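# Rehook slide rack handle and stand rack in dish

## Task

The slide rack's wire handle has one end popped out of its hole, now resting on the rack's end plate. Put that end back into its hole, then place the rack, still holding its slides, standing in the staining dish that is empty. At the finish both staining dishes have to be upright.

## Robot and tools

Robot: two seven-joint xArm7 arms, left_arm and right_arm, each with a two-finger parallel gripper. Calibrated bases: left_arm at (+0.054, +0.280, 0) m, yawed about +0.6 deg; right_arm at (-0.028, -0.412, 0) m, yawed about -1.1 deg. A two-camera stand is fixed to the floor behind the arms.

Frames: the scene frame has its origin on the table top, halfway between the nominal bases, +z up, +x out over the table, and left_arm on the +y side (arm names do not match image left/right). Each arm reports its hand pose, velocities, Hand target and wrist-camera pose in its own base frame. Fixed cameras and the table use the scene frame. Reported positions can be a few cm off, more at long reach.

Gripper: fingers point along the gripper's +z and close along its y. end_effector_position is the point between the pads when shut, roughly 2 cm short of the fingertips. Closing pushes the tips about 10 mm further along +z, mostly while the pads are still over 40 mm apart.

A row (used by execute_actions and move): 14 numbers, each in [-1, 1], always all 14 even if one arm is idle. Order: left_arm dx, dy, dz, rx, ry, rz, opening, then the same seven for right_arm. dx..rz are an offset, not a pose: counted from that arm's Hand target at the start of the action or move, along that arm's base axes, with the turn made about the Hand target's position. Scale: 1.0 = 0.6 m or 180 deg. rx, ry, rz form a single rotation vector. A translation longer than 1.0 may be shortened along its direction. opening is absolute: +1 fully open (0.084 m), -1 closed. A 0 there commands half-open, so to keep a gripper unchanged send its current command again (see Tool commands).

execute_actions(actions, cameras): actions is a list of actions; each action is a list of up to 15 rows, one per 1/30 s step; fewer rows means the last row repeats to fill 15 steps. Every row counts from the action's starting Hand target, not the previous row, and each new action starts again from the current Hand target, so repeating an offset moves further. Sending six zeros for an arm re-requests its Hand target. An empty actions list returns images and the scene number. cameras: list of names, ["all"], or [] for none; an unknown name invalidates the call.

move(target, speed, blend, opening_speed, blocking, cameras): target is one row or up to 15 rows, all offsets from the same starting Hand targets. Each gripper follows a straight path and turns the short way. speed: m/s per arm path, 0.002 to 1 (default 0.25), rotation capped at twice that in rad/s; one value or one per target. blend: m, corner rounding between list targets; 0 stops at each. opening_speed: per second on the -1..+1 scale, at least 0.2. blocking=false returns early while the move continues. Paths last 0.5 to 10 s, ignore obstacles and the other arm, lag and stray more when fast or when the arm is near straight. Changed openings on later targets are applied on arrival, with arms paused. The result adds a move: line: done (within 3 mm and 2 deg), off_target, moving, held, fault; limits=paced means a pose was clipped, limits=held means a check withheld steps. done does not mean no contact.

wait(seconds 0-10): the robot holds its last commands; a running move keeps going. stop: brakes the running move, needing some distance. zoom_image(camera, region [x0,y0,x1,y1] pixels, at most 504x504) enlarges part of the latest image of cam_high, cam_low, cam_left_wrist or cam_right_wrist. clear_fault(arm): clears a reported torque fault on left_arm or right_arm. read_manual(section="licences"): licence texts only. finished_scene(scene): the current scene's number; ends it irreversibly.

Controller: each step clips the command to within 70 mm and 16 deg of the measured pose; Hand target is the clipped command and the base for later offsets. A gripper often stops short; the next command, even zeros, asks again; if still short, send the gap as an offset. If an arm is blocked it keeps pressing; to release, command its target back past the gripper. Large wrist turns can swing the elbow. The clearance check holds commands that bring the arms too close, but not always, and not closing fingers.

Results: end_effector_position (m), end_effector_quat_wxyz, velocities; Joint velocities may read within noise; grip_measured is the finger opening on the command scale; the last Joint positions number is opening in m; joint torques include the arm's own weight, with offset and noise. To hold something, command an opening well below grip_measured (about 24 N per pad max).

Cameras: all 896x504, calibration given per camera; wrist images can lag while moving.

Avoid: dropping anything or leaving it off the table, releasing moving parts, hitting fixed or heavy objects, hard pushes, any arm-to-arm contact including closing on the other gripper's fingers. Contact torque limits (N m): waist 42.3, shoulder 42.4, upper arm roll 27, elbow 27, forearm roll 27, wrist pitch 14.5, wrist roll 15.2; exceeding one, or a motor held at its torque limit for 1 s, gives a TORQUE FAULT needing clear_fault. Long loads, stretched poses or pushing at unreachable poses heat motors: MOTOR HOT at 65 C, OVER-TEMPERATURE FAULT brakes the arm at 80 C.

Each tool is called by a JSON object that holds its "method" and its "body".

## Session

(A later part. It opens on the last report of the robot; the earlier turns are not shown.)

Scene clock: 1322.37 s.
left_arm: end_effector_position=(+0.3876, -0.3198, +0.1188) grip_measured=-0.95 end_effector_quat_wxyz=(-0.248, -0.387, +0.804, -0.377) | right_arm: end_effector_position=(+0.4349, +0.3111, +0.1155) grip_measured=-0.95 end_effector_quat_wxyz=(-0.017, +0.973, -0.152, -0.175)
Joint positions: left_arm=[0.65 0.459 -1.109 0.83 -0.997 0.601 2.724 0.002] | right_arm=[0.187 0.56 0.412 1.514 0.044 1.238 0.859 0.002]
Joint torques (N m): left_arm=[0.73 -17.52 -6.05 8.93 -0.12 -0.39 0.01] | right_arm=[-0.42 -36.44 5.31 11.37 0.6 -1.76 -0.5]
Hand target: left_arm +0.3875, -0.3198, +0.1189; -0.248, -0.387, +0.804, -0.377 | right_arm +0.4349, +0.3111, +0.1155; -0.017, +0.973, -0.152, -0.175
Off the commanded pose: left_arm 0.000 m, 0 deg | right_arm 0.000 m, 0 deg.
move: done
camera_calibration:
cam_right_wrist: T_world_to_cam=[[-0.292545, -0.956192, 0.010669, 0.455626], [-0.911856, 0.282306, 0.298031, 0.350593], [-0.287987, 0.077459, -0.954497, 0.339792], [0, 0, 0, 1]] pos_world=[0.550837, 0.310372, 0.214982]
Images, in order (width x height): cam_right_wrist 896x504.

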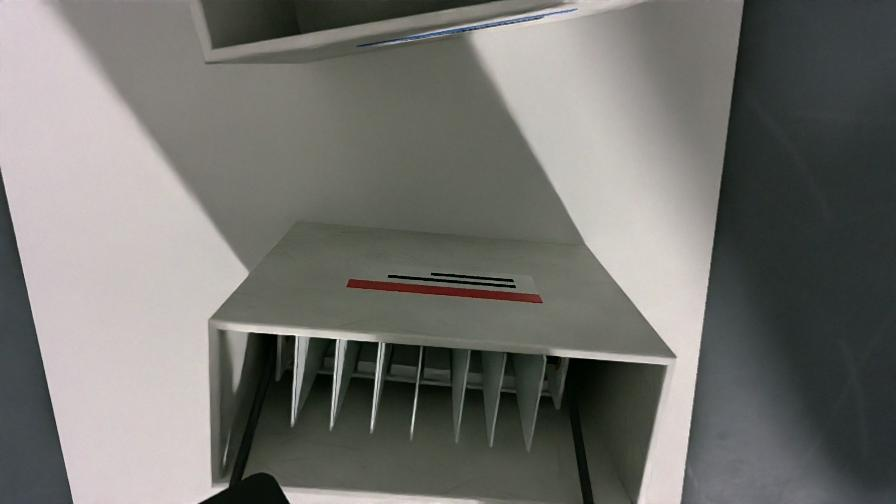

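{"method": "move", "body": {"target": [0,0,0,0,0,0,-1, 0,0,0,0,0,0,-0.6], "opening_speed": 0.3, "cameras": ["cam_right_wrist", "cam_left_wrist"]}}

Scene clock: 1335.90 s.
left_arm: end_effector_position=(+0.3875, -0.3198, +0.1189) grip_measured=-0.95 end_effector_quat_wxyz=(-0.248, -0.387, +0.804, -0.377) | right_arm: end_effector_position=(+0.4349, +0.3111, +0.1155) grip_measured=-0.62 end_effector_quat_wxyz=(-0.017, +0.973, -0.152, -0.175)
Joint positions: left_arm=[0.65 0.459 -1.109 0.83 -0.997 0.602 2.724 0.002] | right_arm=[0.187 0.56 0.412 1.513 0.044 1.238 0.859 0.017]
Joint torques (N m): left_arm=[0.11 -16.74 -5.65 9.59 0.32 -0.64 0.25] | right_arm=[-0.5 -33.41 3.28 10.85 -0.03 -0.93 -0.02]
Hand target: left_arm +0.3875, -0.3198, +0.1189; -0.248, -0.387, +0.804, -0.377 | right_arm +0.4349, +0.3111, +0.1155; -0.017, +0.973, -0.152, -0.175
Off the commanded pose: left_arm 0.000 m, 0 deg | right_arm 0.000 m, 0 deg.
move: done
camera_calibration:
cam_left_wrist: T_world_to_cam=[[-0.808851, 0.417026, -0.414548, 0.530125], [0.568263, 0.373191, -0.733352, 0.0630854], [-0.151122, -0.828744, -0.538837, -0.0146872], [0, 0, 0, 1]] pos_world=[0.390723, -0.256791, 0.258112]
cam_right_wrist: T_world_to_cam=[[-0.29244, -0.956225, 0.010605, 0.455592], [-0.911918, 0.282194, 0.297945, 0.35068], [-0.287895, 0.0774603, -0.954524, 0.339747], [0, 0, 0, 1]] pos_world=[0.550837, 0.310372, 0.214982]
Images, in order (width x height): cam_left_wrist 896x504, cam_right_wrist 896x504.

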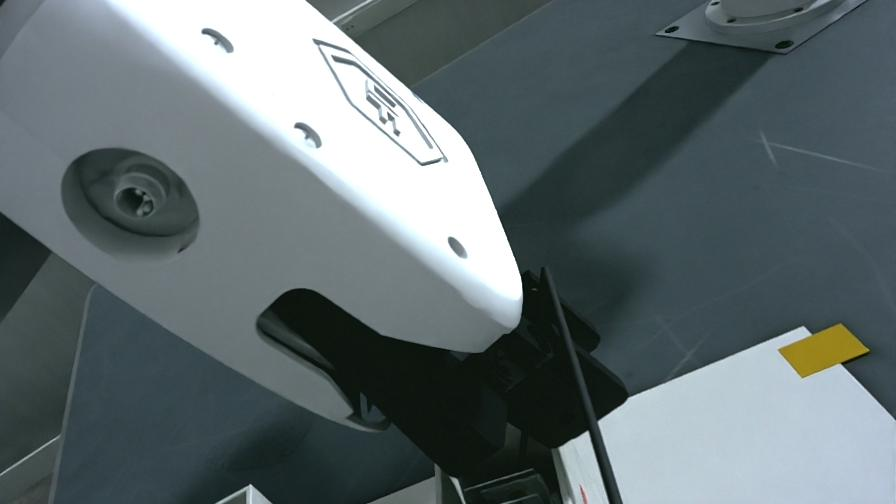

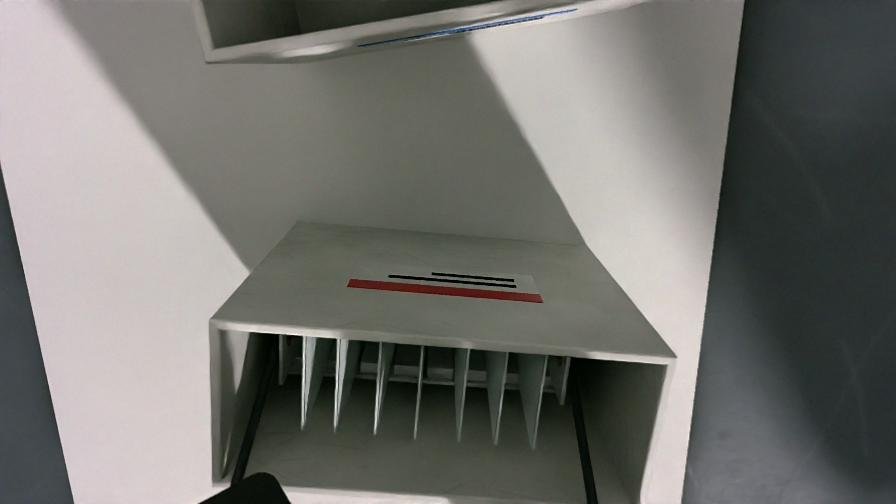

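{"method": "zoom_image", "body": {"camera": "cam_right_wrist", "region": [535, 335, 605, 395]}}

{"method": "zoom_image", "body": {"camera": "cam_right_wrist", "region": [240, 330, 310, 390]}}

{"method": "zoom_image", "body": {"camera": "cam_left_wrist", "region": [400, 340, 640, 504]}}

Scaled by 7.200 from the camera's 896x504 image, which has a finer 1280x720 frame.

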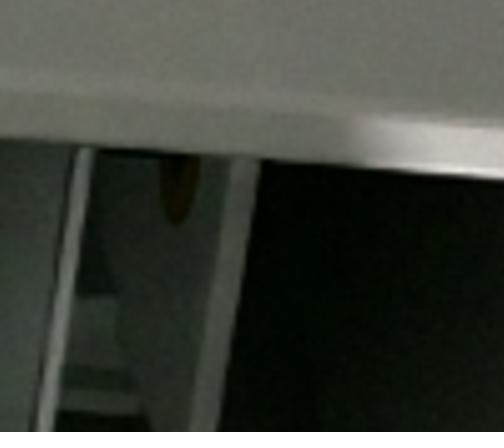

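Scaled by 7.200 from the camera's 896x504 image, which has a finer 1280x720 frame.

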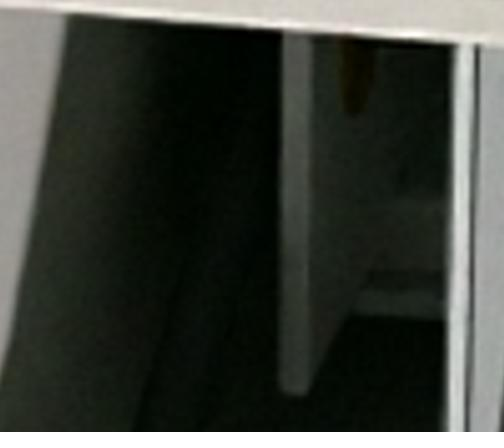

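Scaled by 2.100 from the camera's 896x504 image, which has a finer 1280x720 frame.

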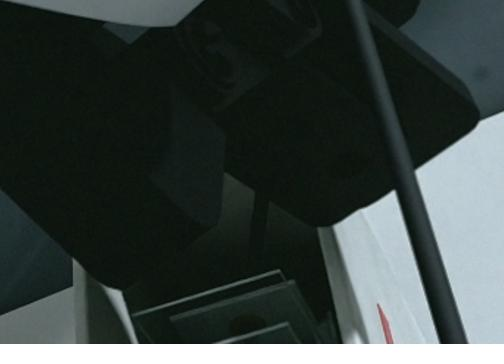

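{"method": "move", "body": {"target": [[0,0,0,0,0,0,-1, 0,0,0,0,0,0,-0.3],[0,0,0,0,0,0,-1, 0.0623,-0.0238,0.005,0,0,0,-0.3],[0,0,0,0,0,0,-1, 0.0623,-0.0238,0.12,0,0,0,-0.3],[0,0,0,0,0,0,-1, -0.02,0.0,0.14,0,-0.05,0,-0.3]], "speed": 0.1, "cameras": ["cam_right_wrist", "cam_left_wrist"]}}

Scene clock: 1360.13 s.
left_arm: end_effector_position=(+0.3875, -0.3198, +0.1189) grip_measured=-0.95 end_effector_quat_wxyz=(-0.248, -0.387, +0.804, -0.377) | right_arm: end_effector_position=(+0.4229, +0.3111, +0.1995) grip_measured=-0.32 end_effector_quat_wxyz=(-0.028, +0.983, -0.150, -0.098)
Joint positions: left_arm=[0.65 0.459 -1.109 0.83 -0.997 0.602 2.724 0.002] | right_arm=[0.181 0.314 0.435 1.411 0.049 1.23 0.889 0.03]
Joint torques (N m): left_arm=[0.66 -16.63 -5.77 9.55 0.05 -0.67 0.16] | right_arm=[-0.46 -30.49 2.72 11.47 0.26 -1.79 0.29]
Hand target: left_arm +0.3875, -0.3198, +0.1189; -0.248, -0.387, +0.804, -0.377 | right_arm +0.4229, +0.3111, +0.1995; -0.028, +0.983, -0.150, -0.098
Off the commanded pose: left_arm 0.000 m, 0 deg | right_arm 0.000 m, 0 deg.
move: done
camera_calibration:
cam_left_wrist: T_world_to_cam=[[-0.808863, 0.416959, -0.414591, 0.530124], [0.568272, 0.373238, -0.733321, 0.0630862], [-0.151024, -0.828757, -0.538845, -0.0147262], [0, 0, 0, 1]] pos_world=[0.390723, -0.256791, 0.258112]
cam_right_wrist: T_world_to_cam=[[-0.290591, -0.956198, -0.0352512, 0.459559], [-0.947266, 0.282285, 0.151663, 0.358822], [-0.135069, 0.0774642, -0.987803, 0.358452], [0, 0, 0, 1]] pos_world=[0.521859, 0.310372, 0.31586]
Images, in order (width x height): cam_left_wrist 896x504, cam_right_wrist 896x504.

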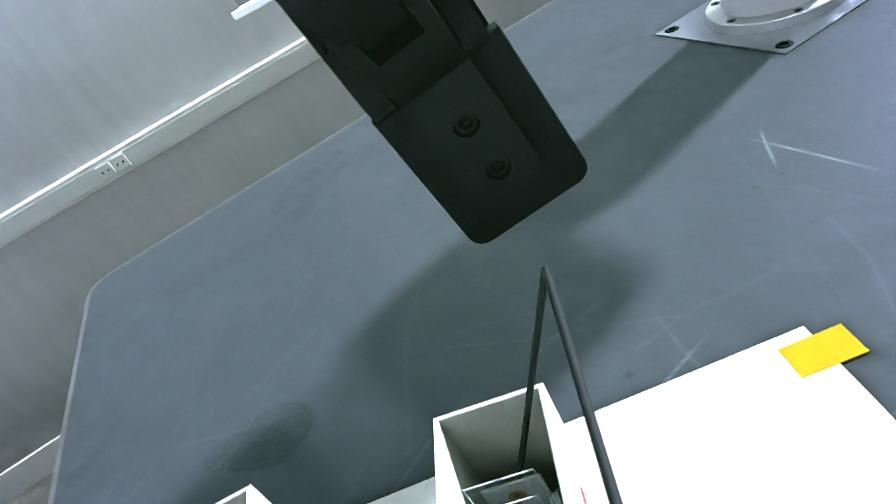

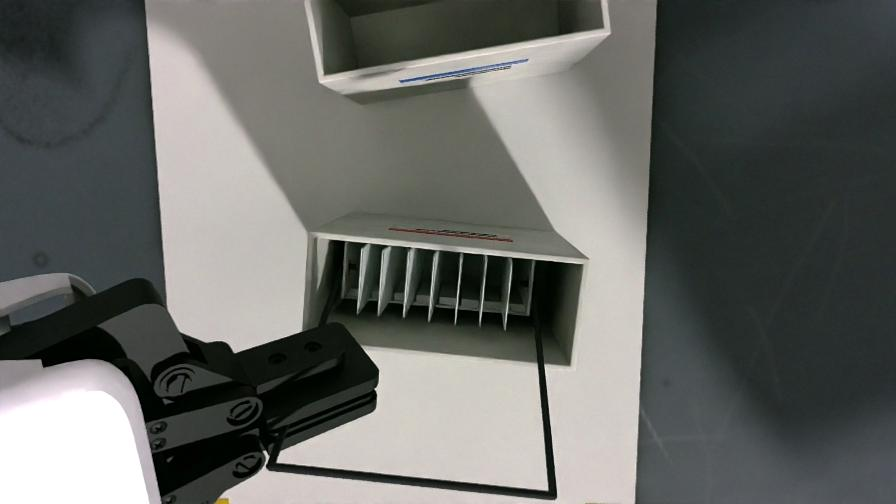

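{"method": "zoom_image", "body": {"camera": "cam_right_wrist", "region": [490, 240, 590, 380]}}

{"method": "zoom_image", "body": {"camera": "cam_right_wrist", "region": [300, 220, 400, 360]}}

{"method": "zoom_image", "body": {"camera": "cam_left_wrist", "region": [440, 380, 600, 504]}}

Scaled by 3.600 from the camera's 896x504 image, which has a finer 1280x720 frame.

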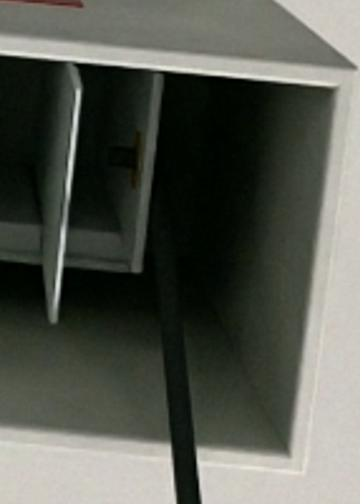

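Scaled by 3.600 from the camera's 896x504 image, which has a finer 1280x720 frame.

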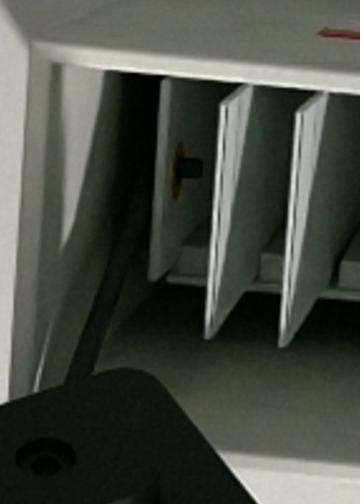

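Scaled by 3.150 from the camera's 896x504 image, which has a finer 1280x720 frame.

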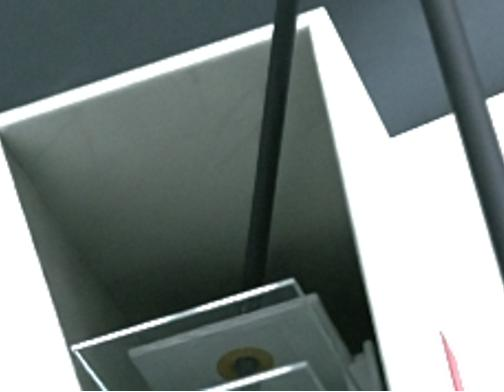

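{"method": "move", "body": {"target": [0,0,0,0,0,0,-1, 0.02483,0.07017,0.0342,-0.06936,-0.02261,-0.5233,-0.2], "speed": 0.25, "cameras": ["cam_right_wrist", "cam_left_wrist"]}}

Scene clock: 1401.17 s.
left_arm: end_effector_position=(+0.3875, -0.3198, +0.1189) grip_measured=-0.95 end_effector_quat_wxyz=(-0.248, -0.387, +0.804, -0.377) | right_arm: end_effector_position=(+0.4378, +0.3532, +0.2201) grip_measured=-0.22 end_effector_quat_wxyz=(+0.001, -0.560, +0.829, +0.000)
Joint positions: left_arm=[0.65 0.459 -1.109 0.83 -0.997 0.602 2.724 0.002] | right_arm=[0.468 0.32 0.247 1.494 -0.084 1.183 2.688 0.035]
Joint torques (N m): left_arm=[1.01 -16.62 -5.88 9.61 -0.1 -0.62 0.28] | right_arm=[0.18 -30.42 0.76 12.65 -0.52 -1.33 0.16]
Hand target: left_arm +0.3875, -0.3198, +0.1189; -0.248, -0.387, +0.804, -0.377 | right_arm +0.4378, +0.3532, +0.2201; +0.001, -0.560, +0.829, +0.000
Off the commanded pose: left_arm 0.000 m, 0 deg | right_arm 0.000 m, 0 deg.
move: done
camera_calibration:
cam_left_wrist: T_world_to_cam=[[-0.808863, 0.416959, -0.414591, 0.530124], [0.568272, 0.373238, -0.733321, 0.0630862], [-0.151024, -0.828757, -0.538845, -0.0147262], [0, 0, 0, 1]] pos_world=[0.390723, -0.256791, 0.258112]
cam_right_wrist: T_world_to_cam=[[-0.932249, 0.361745, -0.00719801, 0.314051], [0.36164, 0.930985, -0.0498325, -0.39984], [-0.0113254, -0.0490594, -0.998732, 0.3704], [0, 0, 0, 1]] pos_world=[0.441567, 0.27681, 0.352266]
Images, in order (width x height): cam_left_wrist 896x504, cam_right_wrist 896x504.

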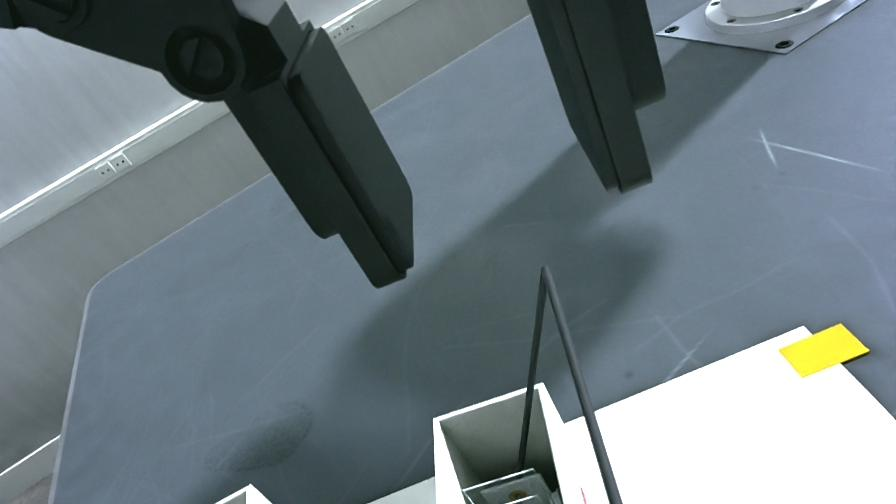

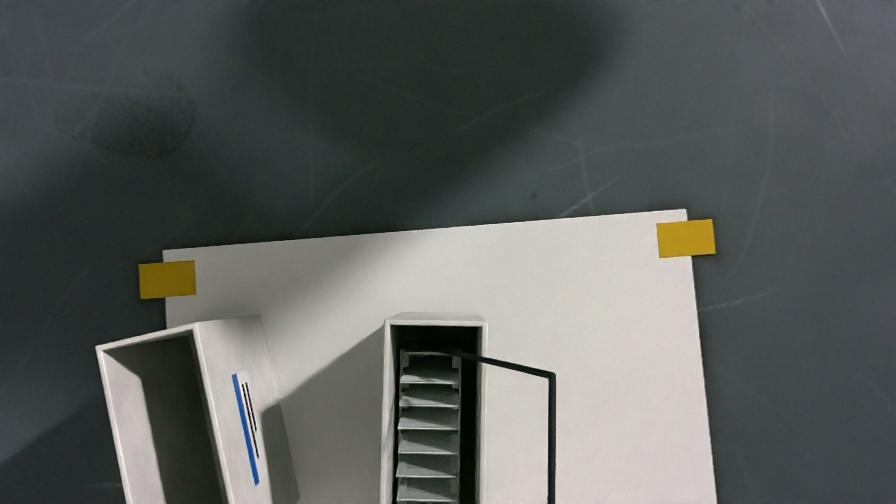

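{"method": "move", "body": {"target": [[0,0,0,0,0,0,-1, -0.0013,-0.0013,-0.1052,0,0,0,-0.2],[0,0,0,0,0,0,-1, -0.0013,-0.0013,-0.1052,0,0,0,-1]], "speed": 0.1, "opening_speed": 0.6, "cameras": ["cam_right_wrist", "cam_left_wrist"]}}

Scene clock: 1416.03 s.
left_arm: end_effector_position=(+0.3875, -0.3198, +0.1188) grip_measured=-0.95 end_effector_quat_wxyz=(-0.248, -0.387, +0.804, -0.377) | right_arm: end_effector_position=(+0.4370, +0.3524, +0.1569) grip_measured=-0.96 end_effector_quat_wxyz=(+0.001, -0.560, +0.829, +0.000)
Joint positions: left_arm=[0.65 0.459 -1.109 0.83 -0.997 0.602 2.724 0.002] | right_arm=[0.469 0.372 0.24 1.381 -0.102 1.02 2.7 0.002]
Joint torques (N m): left_arm=[0.96 -16.8 -6.06 10.59 -0.17 -0.66 0.35] | right_arm=[1.91 -33.12 4.54 11.26 0.46 -1.38 -0.33]
Hand target: left_arm +0.3875, -0.3198, +0.1189; -0.248, -0.387, +0.804, -0.377 | right_arm +0.4370, +0.3525, +0.1569; +0.001, -0.560, +0.829, +0.000
Off the commanded pose: left_arm 0.000 m, 0 deg | right_arm 0.000 m, 0 deg.
move: done
camera_calibration:
cam_left_wrist: T_world_to_cam=[[-0.808851, 0.417026, -0.414548, 0.530125], [0.568263, 0.373191, -0.733352, 0.0630854], [-0.151122, -0.828744, -0.538837, -0.0146872], [0, 0, 0, 1]] pos_world=[0.390723, -0.256791, 0.258112]
cam_right_wrist: T_world_to_cam=[[-0.932182, 0.361917, -0.00724487, 0.31317], [0.361812, 0.930913, -0.0499241, -0.402016], [-0.011324, -0.0491596, -0.998727, 0.307358], [0, 0, 0, 1]] pos_world=[0.440867, 0.27601, 0.289166]
Images, in order (width x height): cam_left_wrist 896x504, cam_right_wrist 896x504.

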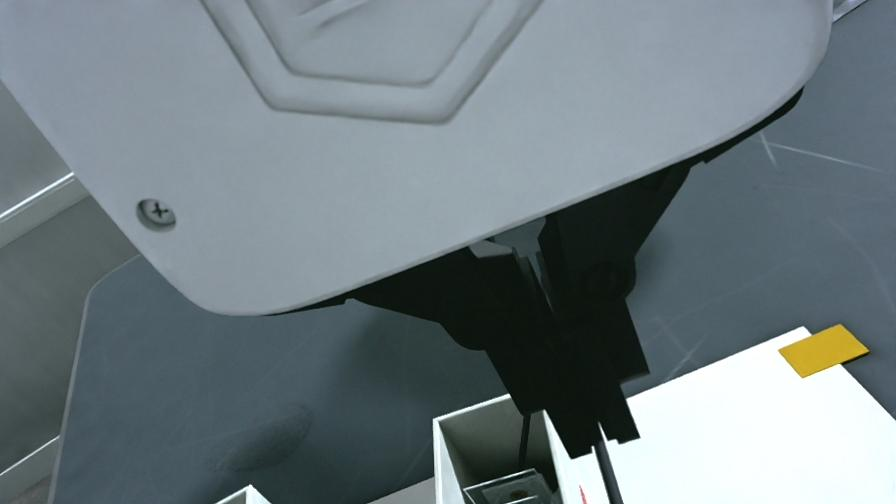

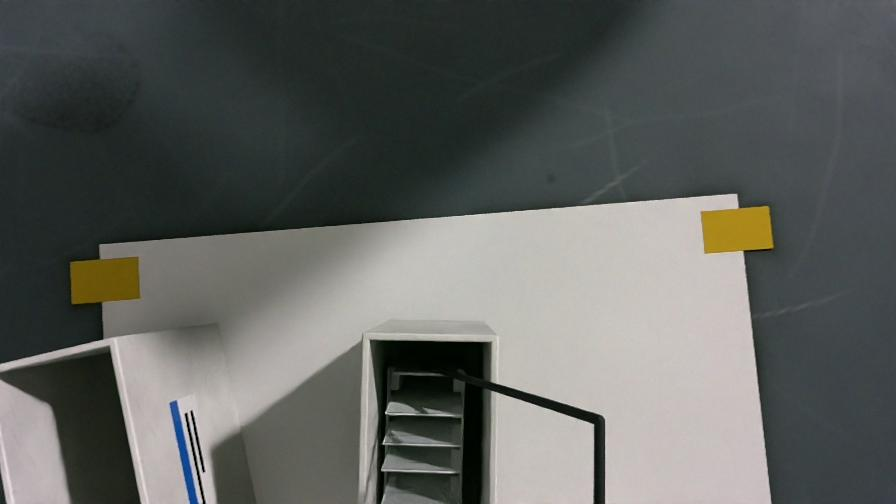

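{"method": "move", "body": {"target": [[0,0,0,0,0,0,-0.6, 0,0,0,0,0,0,-1],[0.0071,0.0532,0.0395,0,0,0,-0.6, 0,0,0,0,0,0,-1],[0.01,0.30,0.12,0,0,0,-0.6, 0,0,0,0,0,0,-1]], "speed": [0.1,0.1,0.25], "opening_speed": 0.4, "cameras": ["cam_right_wrist", "cam_left_wrist", "cam_high"]}}

Scene clock: 1425.40 s.
left_arm: end_effector_position=(+0.3935, -0.1398, +0.1908) grip_measured=-0.62 end_effector_quat_wxyz=(-0.248, -0.387, +0.804, -0.377) | right_arm: end_effector_position=(+0.4370, +0.3525, +0.1569) grip_measured=-0.96 end_effector_quat_wxyz=(+0.001, -0.560, +0.829, +0.000)
Joint positions: left_arm=[1.159 0.049 -1.065 0.84 -0.917 1.27 2.835 0.017] | right_arm=[0.469 0.372 0.24 1.381 -0.102 1.02 2.7 0.002]
Joint torques (N m): left_arm=[1.72 -11.68 -0.28 10.73 -1.37 0.66 0.49] | right_arm=[-1.12 -31.11 0.97 11.93 -0.15 -2.05 0.12]
Hand target: left_arm +0.3935, -0.1398, +0.1909; -0.248, -0.387, +0.804, -0.377 | right_arm +0.4370, +0.3525, +0.1569; +0.001, -0.560, +0.829, +0.000
Off the commanded pose: left_arm 0.000 m, 0 deg | right_arm 0.000 m, 0 deg.
move: done
camera_calibration:
cam_left_wrist: T_world_to_cam=[[-0.80885, 0.417027, -0.414549, 0.489761], [0.568264, 0.373191, -0.733352, 0.0453022], [-0.151122, -0.828744, -0.538837, 0.17419], [0, 0, 0, 1]] pos_world=[0.396723, -0.076791, 0.330112]
cam_right_wrist: T_world_to_cam=[[-0.932216, 0.36183, -0.0072395, 0.313114], [0.361725, 0.930947, -0.0499247, -0.401951], [-0.0113247, -0.0491594, -0.998727, 0.307357], [0, 0, 0, 1]] pos_world=[0.440767, 0.27601, 0.289166]
Images, in order (width x height): cam_high 896x504, cam_left_wrist 896x504, cam_right_wrist 896x504.

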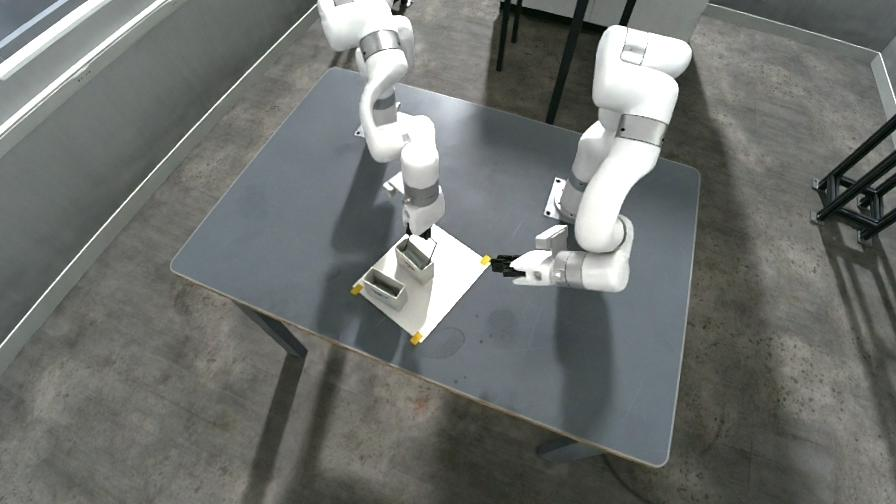

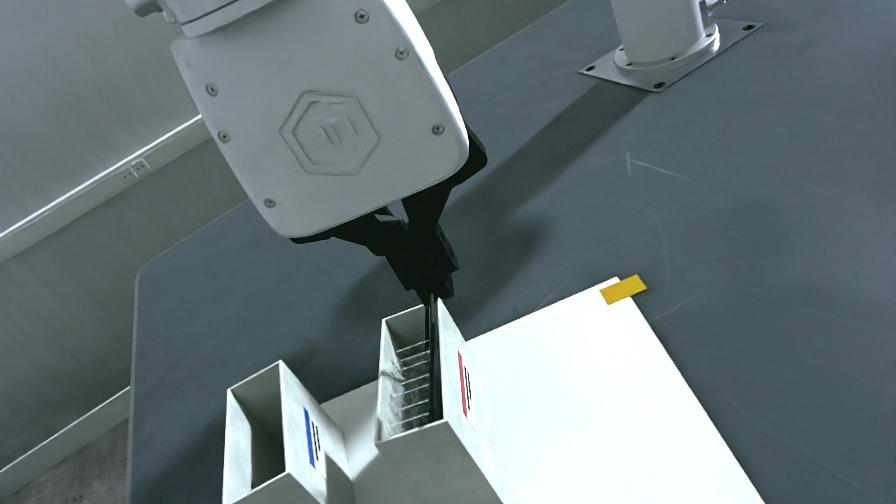

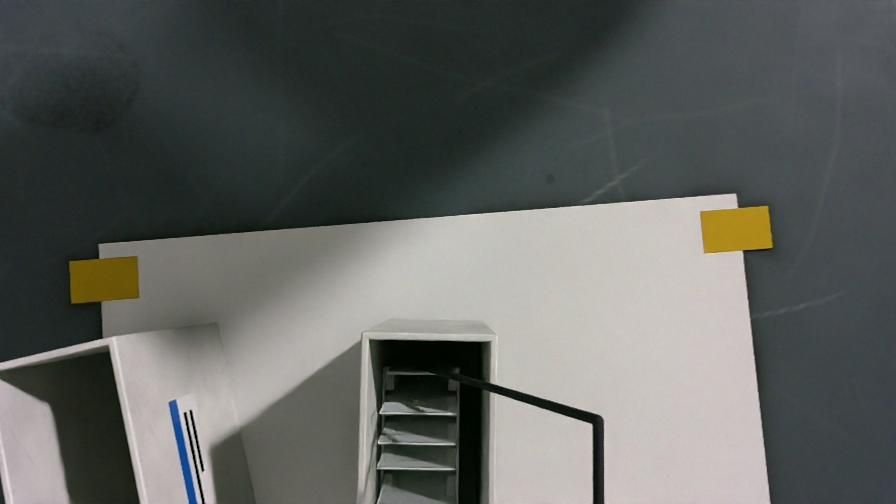

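{"method": "move", "body": {"target": [[0,0,0,0,0,0,-0.6, 0.036,-0.0145,0.0138,0,0,0,-1],[0,0,0,0,0,0,-0.6, 0.054,-0.0217,0.0172,0,0,0,-1],[0,0,0,0,0,0,-0.6, 0.0727,-0.0292,0.0183,0,0,0,-1]], "speed": 0.05, "blend": 0.005, "cameras": ["cam_right_wrist", "cam_left_wrist"]}}

Scene clock: 1438.07 s.
left_arm: end_effector_position=(+0.3935, -0.1398, +0.1909) grip_measured=-0.62 end_effector_quat_wxyz=(-0.248, -0.387, +0.804, -0.377) | right_arm: end_effector_position=(+0.4806, +0.3350, +0.1679) grip_measured=-0.96 end_effector_quat_wxyz=(+0.001, -0.560, +0.829, +0.000)
Joint positions: left_arm=[1.159 0.049 -1.065 0.84 -0.917 1.27 2.835 0.017] | right_arm=[0.43 0.441 0.217 1.518 -0.104 1.087 2.628 0.002]
Joint torques (N m): left_arm=[1.71 -11.8 -0.37 10.64 -1.36 0.6 0.43] | right_arm=[-1.25 -33.76 0.97 12.72 -0.56 -1.49 -0.41]
Hand target: left_arm +0.3935, -0.1398, +0.1909; -0.248, -0.387, +0.804, -0.377 | right_arm +0.4806, +0.3349, +0.1679; +0.001, -0.560, +0.829, +0.000
Off the commanded pose: left_arm 0.000 m, 0 deg | right_arm 0.000 m, 0 deg.
move: done
camera_calibration:
cam_left_wrist: T_world_to_cam=[[-0.808863, 0.416959, -0.414591, 0.489775], [0.568272, 0.373238, -0.733321, 0.0452929], [-0.151024, -0.828757, -0.538845, 0.174153], [0, 0, 0, 1]] pos_world=[0.396723, -0.0767908, 0.330112]
cam_right_wrist: T_world_to_cam=[[-0.932249, 0.361745, -0.00719801, 0.360196], [0.36164, 0.930985, -0.0498325, -0.400877], [-0.0113254, -0.0490594, -0.998732, 0.317953], [0, 0, 0, 1]] pos_world=[0.484367, 0.25851, 0.300166]
Images, in order (width x height): cam_left_wrist 896x504, cam_right_wrist 896x504.

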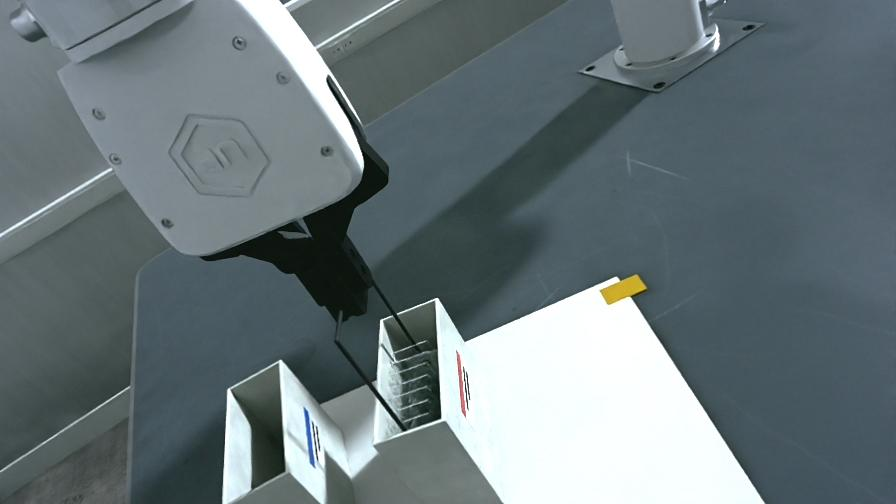

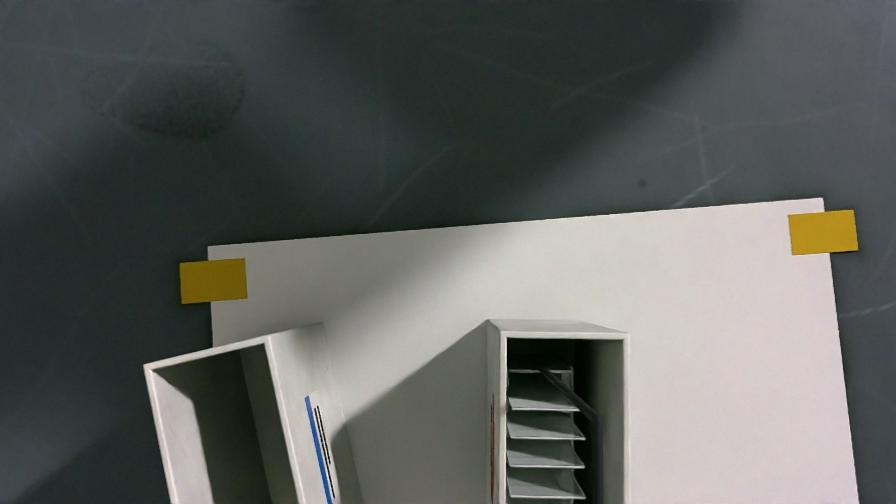

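{"method": "zoom_image", "body": {"camera": "cam_right_wrist", "region": [480, 320, 640, 504]}}

{"method": "zoom_image", "body": {"camera": "cam_left_wrist", "region": [310, 250, 490, 450]}}

Scaled by 2.739 from the camera's 896x504 image, which has a finer 1280x720 frame.

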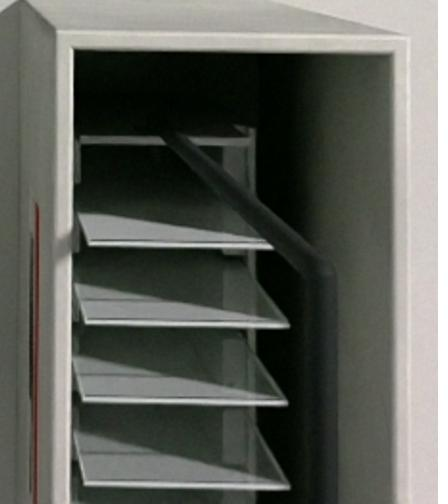

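Scaled by 2.520 from the camera's 896x504 image, which has a finer 1280x720 frame.

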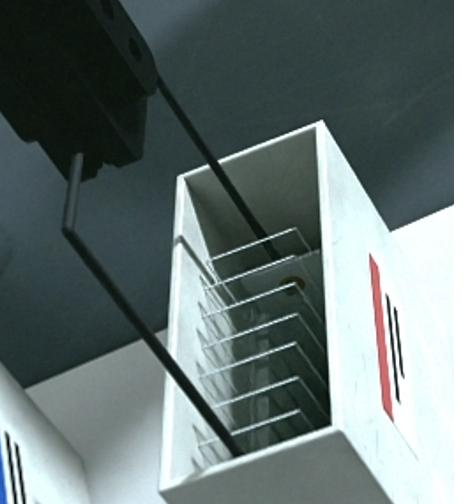

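{"method": "move", "body": {"target": [[0,0,0,0,0,0,-0.6, 0,0,0.01,0,0,0,-1],[0,0,0,0,0,0,-0.6, -0.0062,0.0025,0.025,0,0,0,-1]], "speed": [0.03,0.04], "cameras": ["cam_right_wrist", "cam_left_wrist"]}}

{"method": "zoom_image", "body": {"camera": "cam_left_wrist", "region": [300, 220, 500, 450]}}

{"method": "zoom_image", "body": {"camera": "cam_right_wrist", "region": [480, 320, 640, 504]}}

Scene clock: 1457.60 s.
left_arm: end_effector_position=(+0.3935, -0.1398, +0.1909) grip_measured=-0.62 end_effector_quat_wxyz=(-0.248, -0.387, +0.804, -0.377) | right_arm: end_effector_position=(+0.4769, +0.3364, +0.1829) grip_measured=-0.96 end_effector_quat_wxyz=(+0.001, -0.560, +0.829, +0.000)
Joint positions: left_arm=[1.159 0.049 -1.065 0.84 -0.917 1.27 2.835 0.017] | right_arm=[0.432 0.42 0.221 1.531 -0.1 1.12 2.631 0.002]
Joint torques (N m): left_arm=[1.67 -12.01 -0.41 10.67 -1.47 0.71 0.45] | right_arm=[-0.1 -35.73 1.83 12.97 0.09 -1.48 0.23]
Hand target: left_arm +0.3935, -0.1398, +0.1909; -0.248, -0.387, +0.804, -0.377 | right_arm +0.4769, +0.3364, +0.1829; +0.001, -0.560, +0.829, +0.000
Off the commanded pose: left_arm 0.000 m, 0 deg | right_arm 0.000 m, 0 deg.
move: done
camera_calibration:
cam_left_wrist: T_world_to_cam=[[-0.808863, 0.416959, -0.414591, 0.489775], [0.568272, 0.373238, -0.733321, 0.0452929], [-0.151024, -0.828757, -0.538845, 0.174153], [0, 0, 0, 1]] pos_world=[0.396723, -0.0767908, 0.330112]
cam_right_wrist: T_world_to_cam=[[-0.932215, 0.361835, -0.00714643, 0.356255], [0.361725, 0.930945, -0.0499609, -0.400184], [-0.0114247, -0.0491593, -0.998726, 0.332938], [0, 0, 0, 1]] pos_world=[0.480667, 0.26001, 0.315066]
Images, in order (width x height): cam_left_wrist 896x504, cam_right_wrist 896x504.

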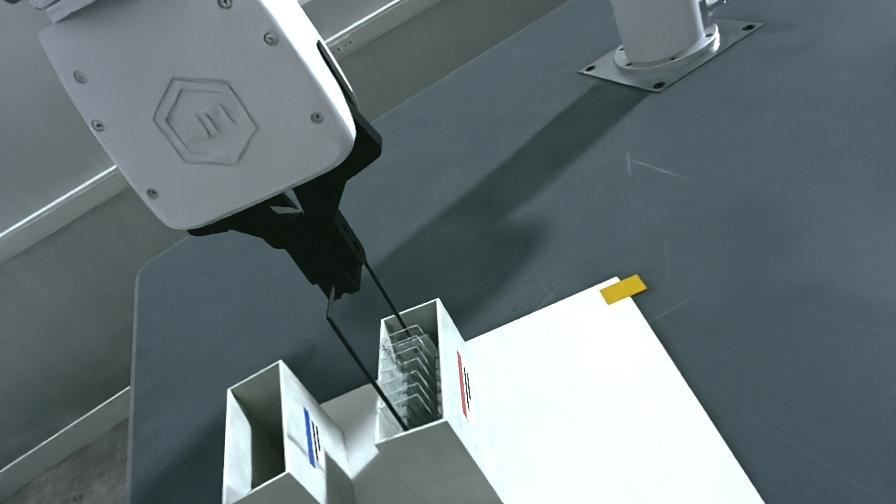

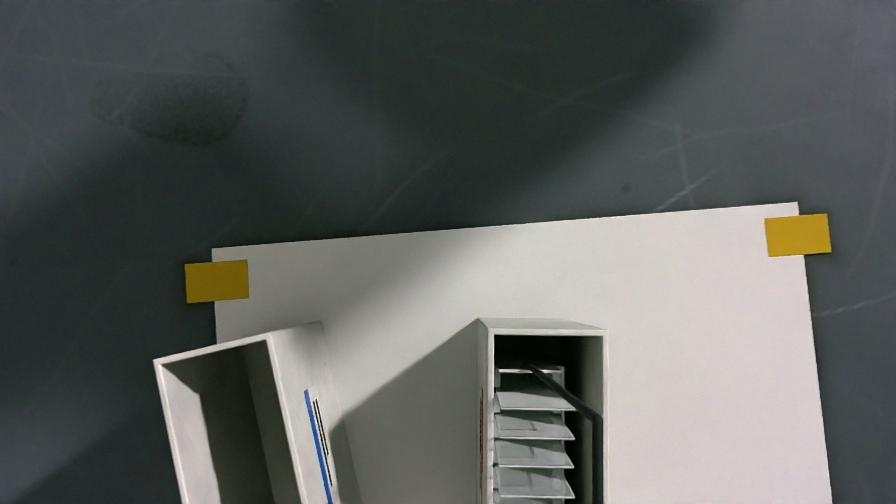

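Scaled by 2.191 from the camera's 896x504 image, which has a finer 1280x720 frame.

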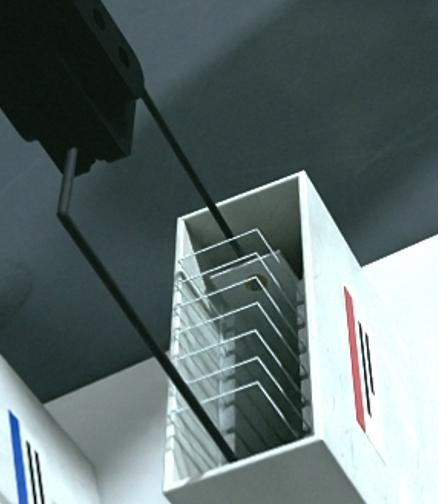

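Scaled by 2.739 from the camera's 896x504 image, which has a finer 1280x720 frame.

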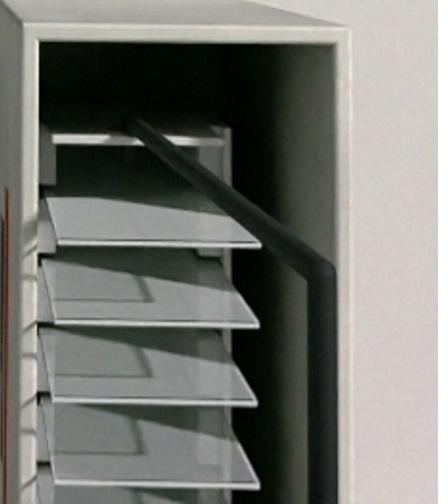

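{"method": "move", "body": {"target": [0,0,0,0,0,0,-0.6, 0,0,0.035,0,0,0,-1], "speed": 0.04, "cameras": ["cam_right_wrist", "cam_left_wrist"]}}

{"method": "zoom_image", "body": {"camera": "cam_left_wrist", "region": [300, 220, 500, 450]}}

{"method": "zoom_image", "body": {"camera": "cam_right_wrist", "region": [480, 320, 640, 504]}}

Scene clock: 1496.13 s.
left_arm: end_effector_position=(+0.3935, -0.1398, +0.1909) grip_measured=-0.62 end_effector_quat_wxyz=(-0.248, -0.387, +0.804, -0.377) | right_arm: end_effector_position=(+0.4769, +0.3364, +0.2039) grip_measured=-0.96 end_effector_quat_wxyz=(+0.001, -0.560, +0.829, +0.000)
Joint positions: left_arm=[1.159 0.049 -1.065 0.84 -0.917 1.27 2.835 0.017] | right_arm=[0.432 0.405 0.223 1.569 -0.095 1.174 2.628 0.002]
Joint torques (N m): left_arm=[1.24 -11.69 -0.38 10.74 -1.43 0.69 0.54] | right_arm=[-0.2 -35.25 1.77 12.98 0.11 -1.54 -0.36]
Hand target: left_arm +0.3935, -0.1398, +0.1909; -0.248, -0.387, +0.804, -0.377 | right_arm +0.4769, +0.3364, +0.2039; +0.001, -0.560, +0.829, +0.000
Off the commanded pose: left_arm 0.000 m, 0 deg | right_arm 0.000 m, 0 deg.
move: done
camera_calibration:
cam_left_wrist: T_world_to_cam=[[-0.808863, 0.416959, -0.414591, 0.489775], [0.568272, 0.373238, -0.733321, 0.0452929], [-0.151024, -0.828757, -0.538845, 0.174153], [0, 0, 0, 1]] pos_world=[0.396723, -0.0767908, 0.330112]
cam_right_wrist: T_world_to_cam=[[-0.932215, 0.361835, -0.00714643, 0.356406], [0.361725, 0.930945, -0.0499609, -0.399129], [-0.0114247, -0.0491593, -0.998726, 0.354011], [0, 0, 0, 1]] pos_world=[0.480667, 0.26001, 0.336166]
Images, in order (width x height): cam_left_wrist 896x504, cam_right_wrist 896x504.

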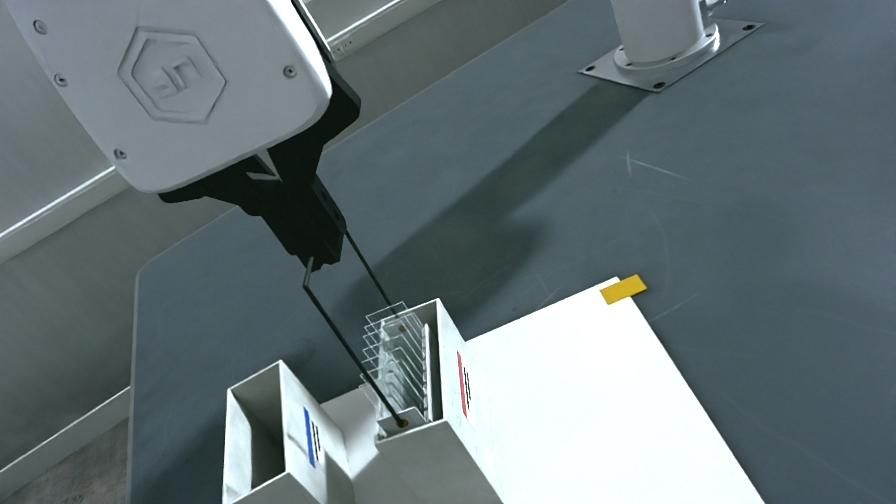

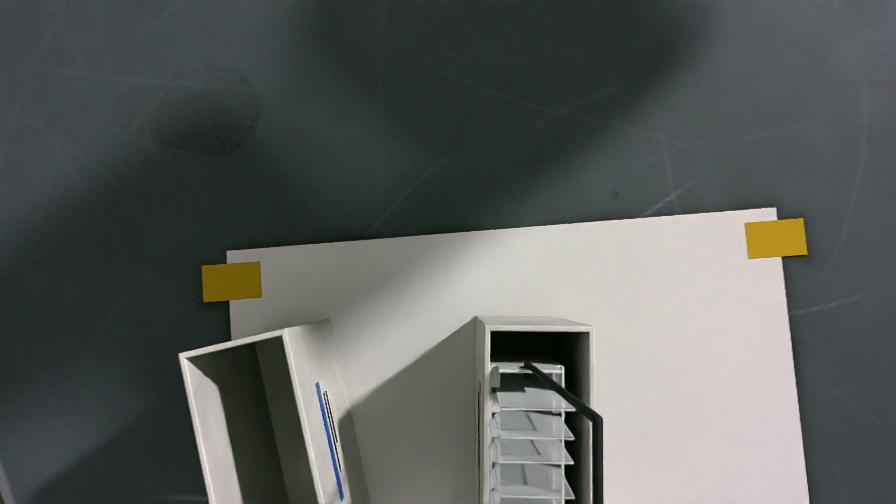

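Scaled by 2.191 from the camera's 896x504 image, which has a finer 1280x720 frame.

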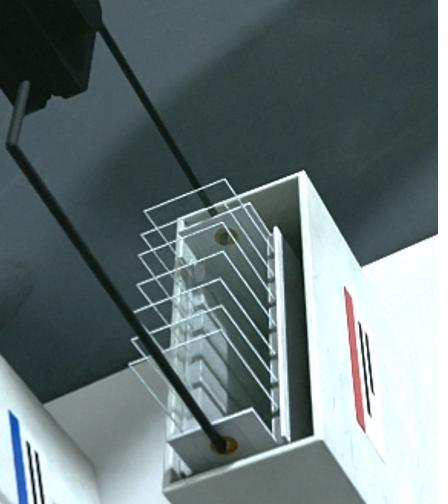

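Scaled by 2.739 from the camera's 896x504 image, which has a finer 1280x720 frame.

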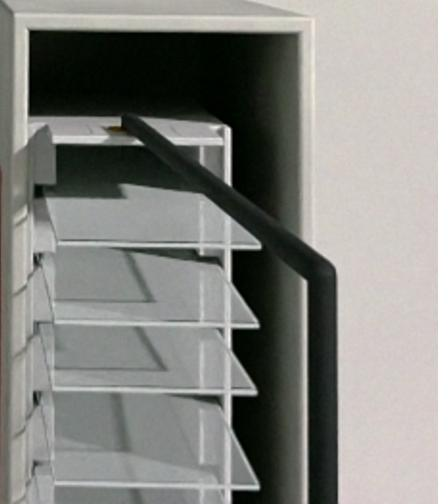

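{"method": "move", "body": {"target": [0,0,0,0,0,0,-0.6, -0.002,0.001,0.05,0,0,0,-1], "speed": 0.04, "cameras": ["cam_right_wrist", "cam_left_wrist"]}}

{"method": "zoom_image", "body": {"camera": "cam_left_wrist", "region": [280, 220, 500, 450]}}

Scene clock: 1501.83 s.
left_arm: end_effector_position=(+0.3935, -0.1398, +0.1909) grip_measured=-0.62 end_effector_quat_wxyz=(-0.248, -0.387, +0.804, -0.377) | right_arm: end_effector_position=(+0.4757, +0.3370, +0.2339) grip_measured=-0.96 end_effector_quat_wxyz=(+0.001, -0.560, +0.829, +0.000)
Joint positions: left_arm=[1.159 0.049 -1.065 0.84 -0.917 1.27 2.835 0.017] | right_arm=[0.435 0.387 0.226 1.63 -0.089 1.252 2.626 0.002]
Joint torques (N m): left_arm=[1.46 -11.56 -0.53 10.74 -1.32 0.56 0.53] | right_arm=[0.08 -35.05 1.87 12.99 -0.01 -1.48 -0.32]
Hand target: left_arm +0.3935, -0.1398, +0.1909; -0.248, -0.387, +0.804, -0.377 | right_arm +0.4757, +0.3370, +0.2339; +0.001, -0.560, +0.829, +0.000
Off the commanded pose: left_arm 0.000 m, 0 deg | right_arm 0.000 m, 0 deg.
move: done
camera_calibration:
cam_left_wrist: T_world_to_cam=[[-0.808863, 0.416959, -0.414591, 0.489775], [0.568272, 0.373238, -0.733321, 0.0452929], [-0.151024, -0.828757, -0.538845, 0.174153], [0, 0, 0, 1]] pos_world=[0.396723, -0.0767908, 0.330112]
cam_right_wrist: T_world_to_cam=[[-0.932248, 0.361748, -0.00714106, 0.355322], [0.361638, 0.930979, -0.0499615, -0.397722], [-0.0114253, -0.049159, -0.998726, 0.383988], [0, 0, 0, 1]] pos_world=[0.479467, 0.26061, 0.366166]
Images, in order (width x height): cam_left_wrist 896x504, cam_right_wrist 896x504.

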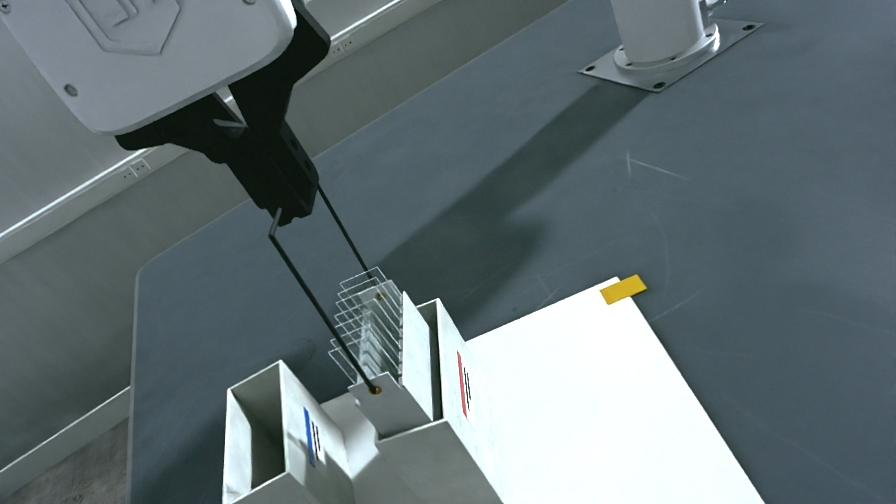

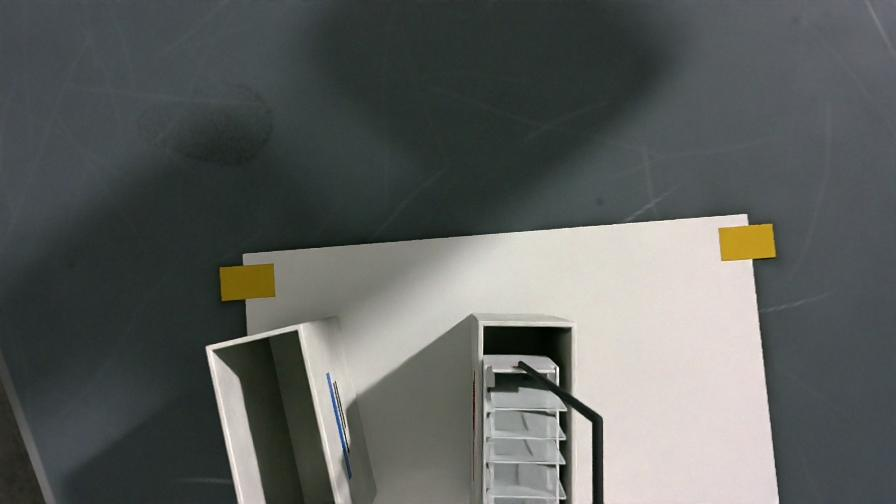

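Scaled by 2.191 from the camera's 896x504 image, which has a finer 1280x720 frame.

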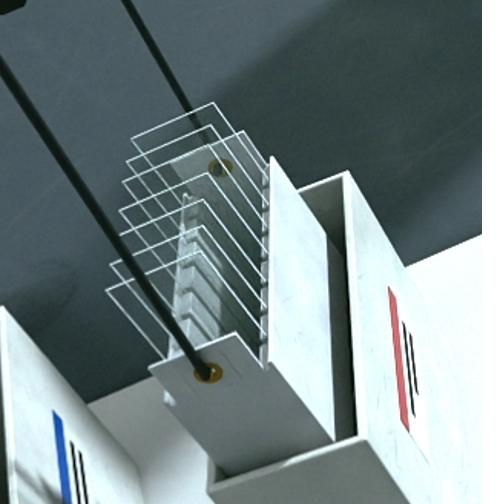

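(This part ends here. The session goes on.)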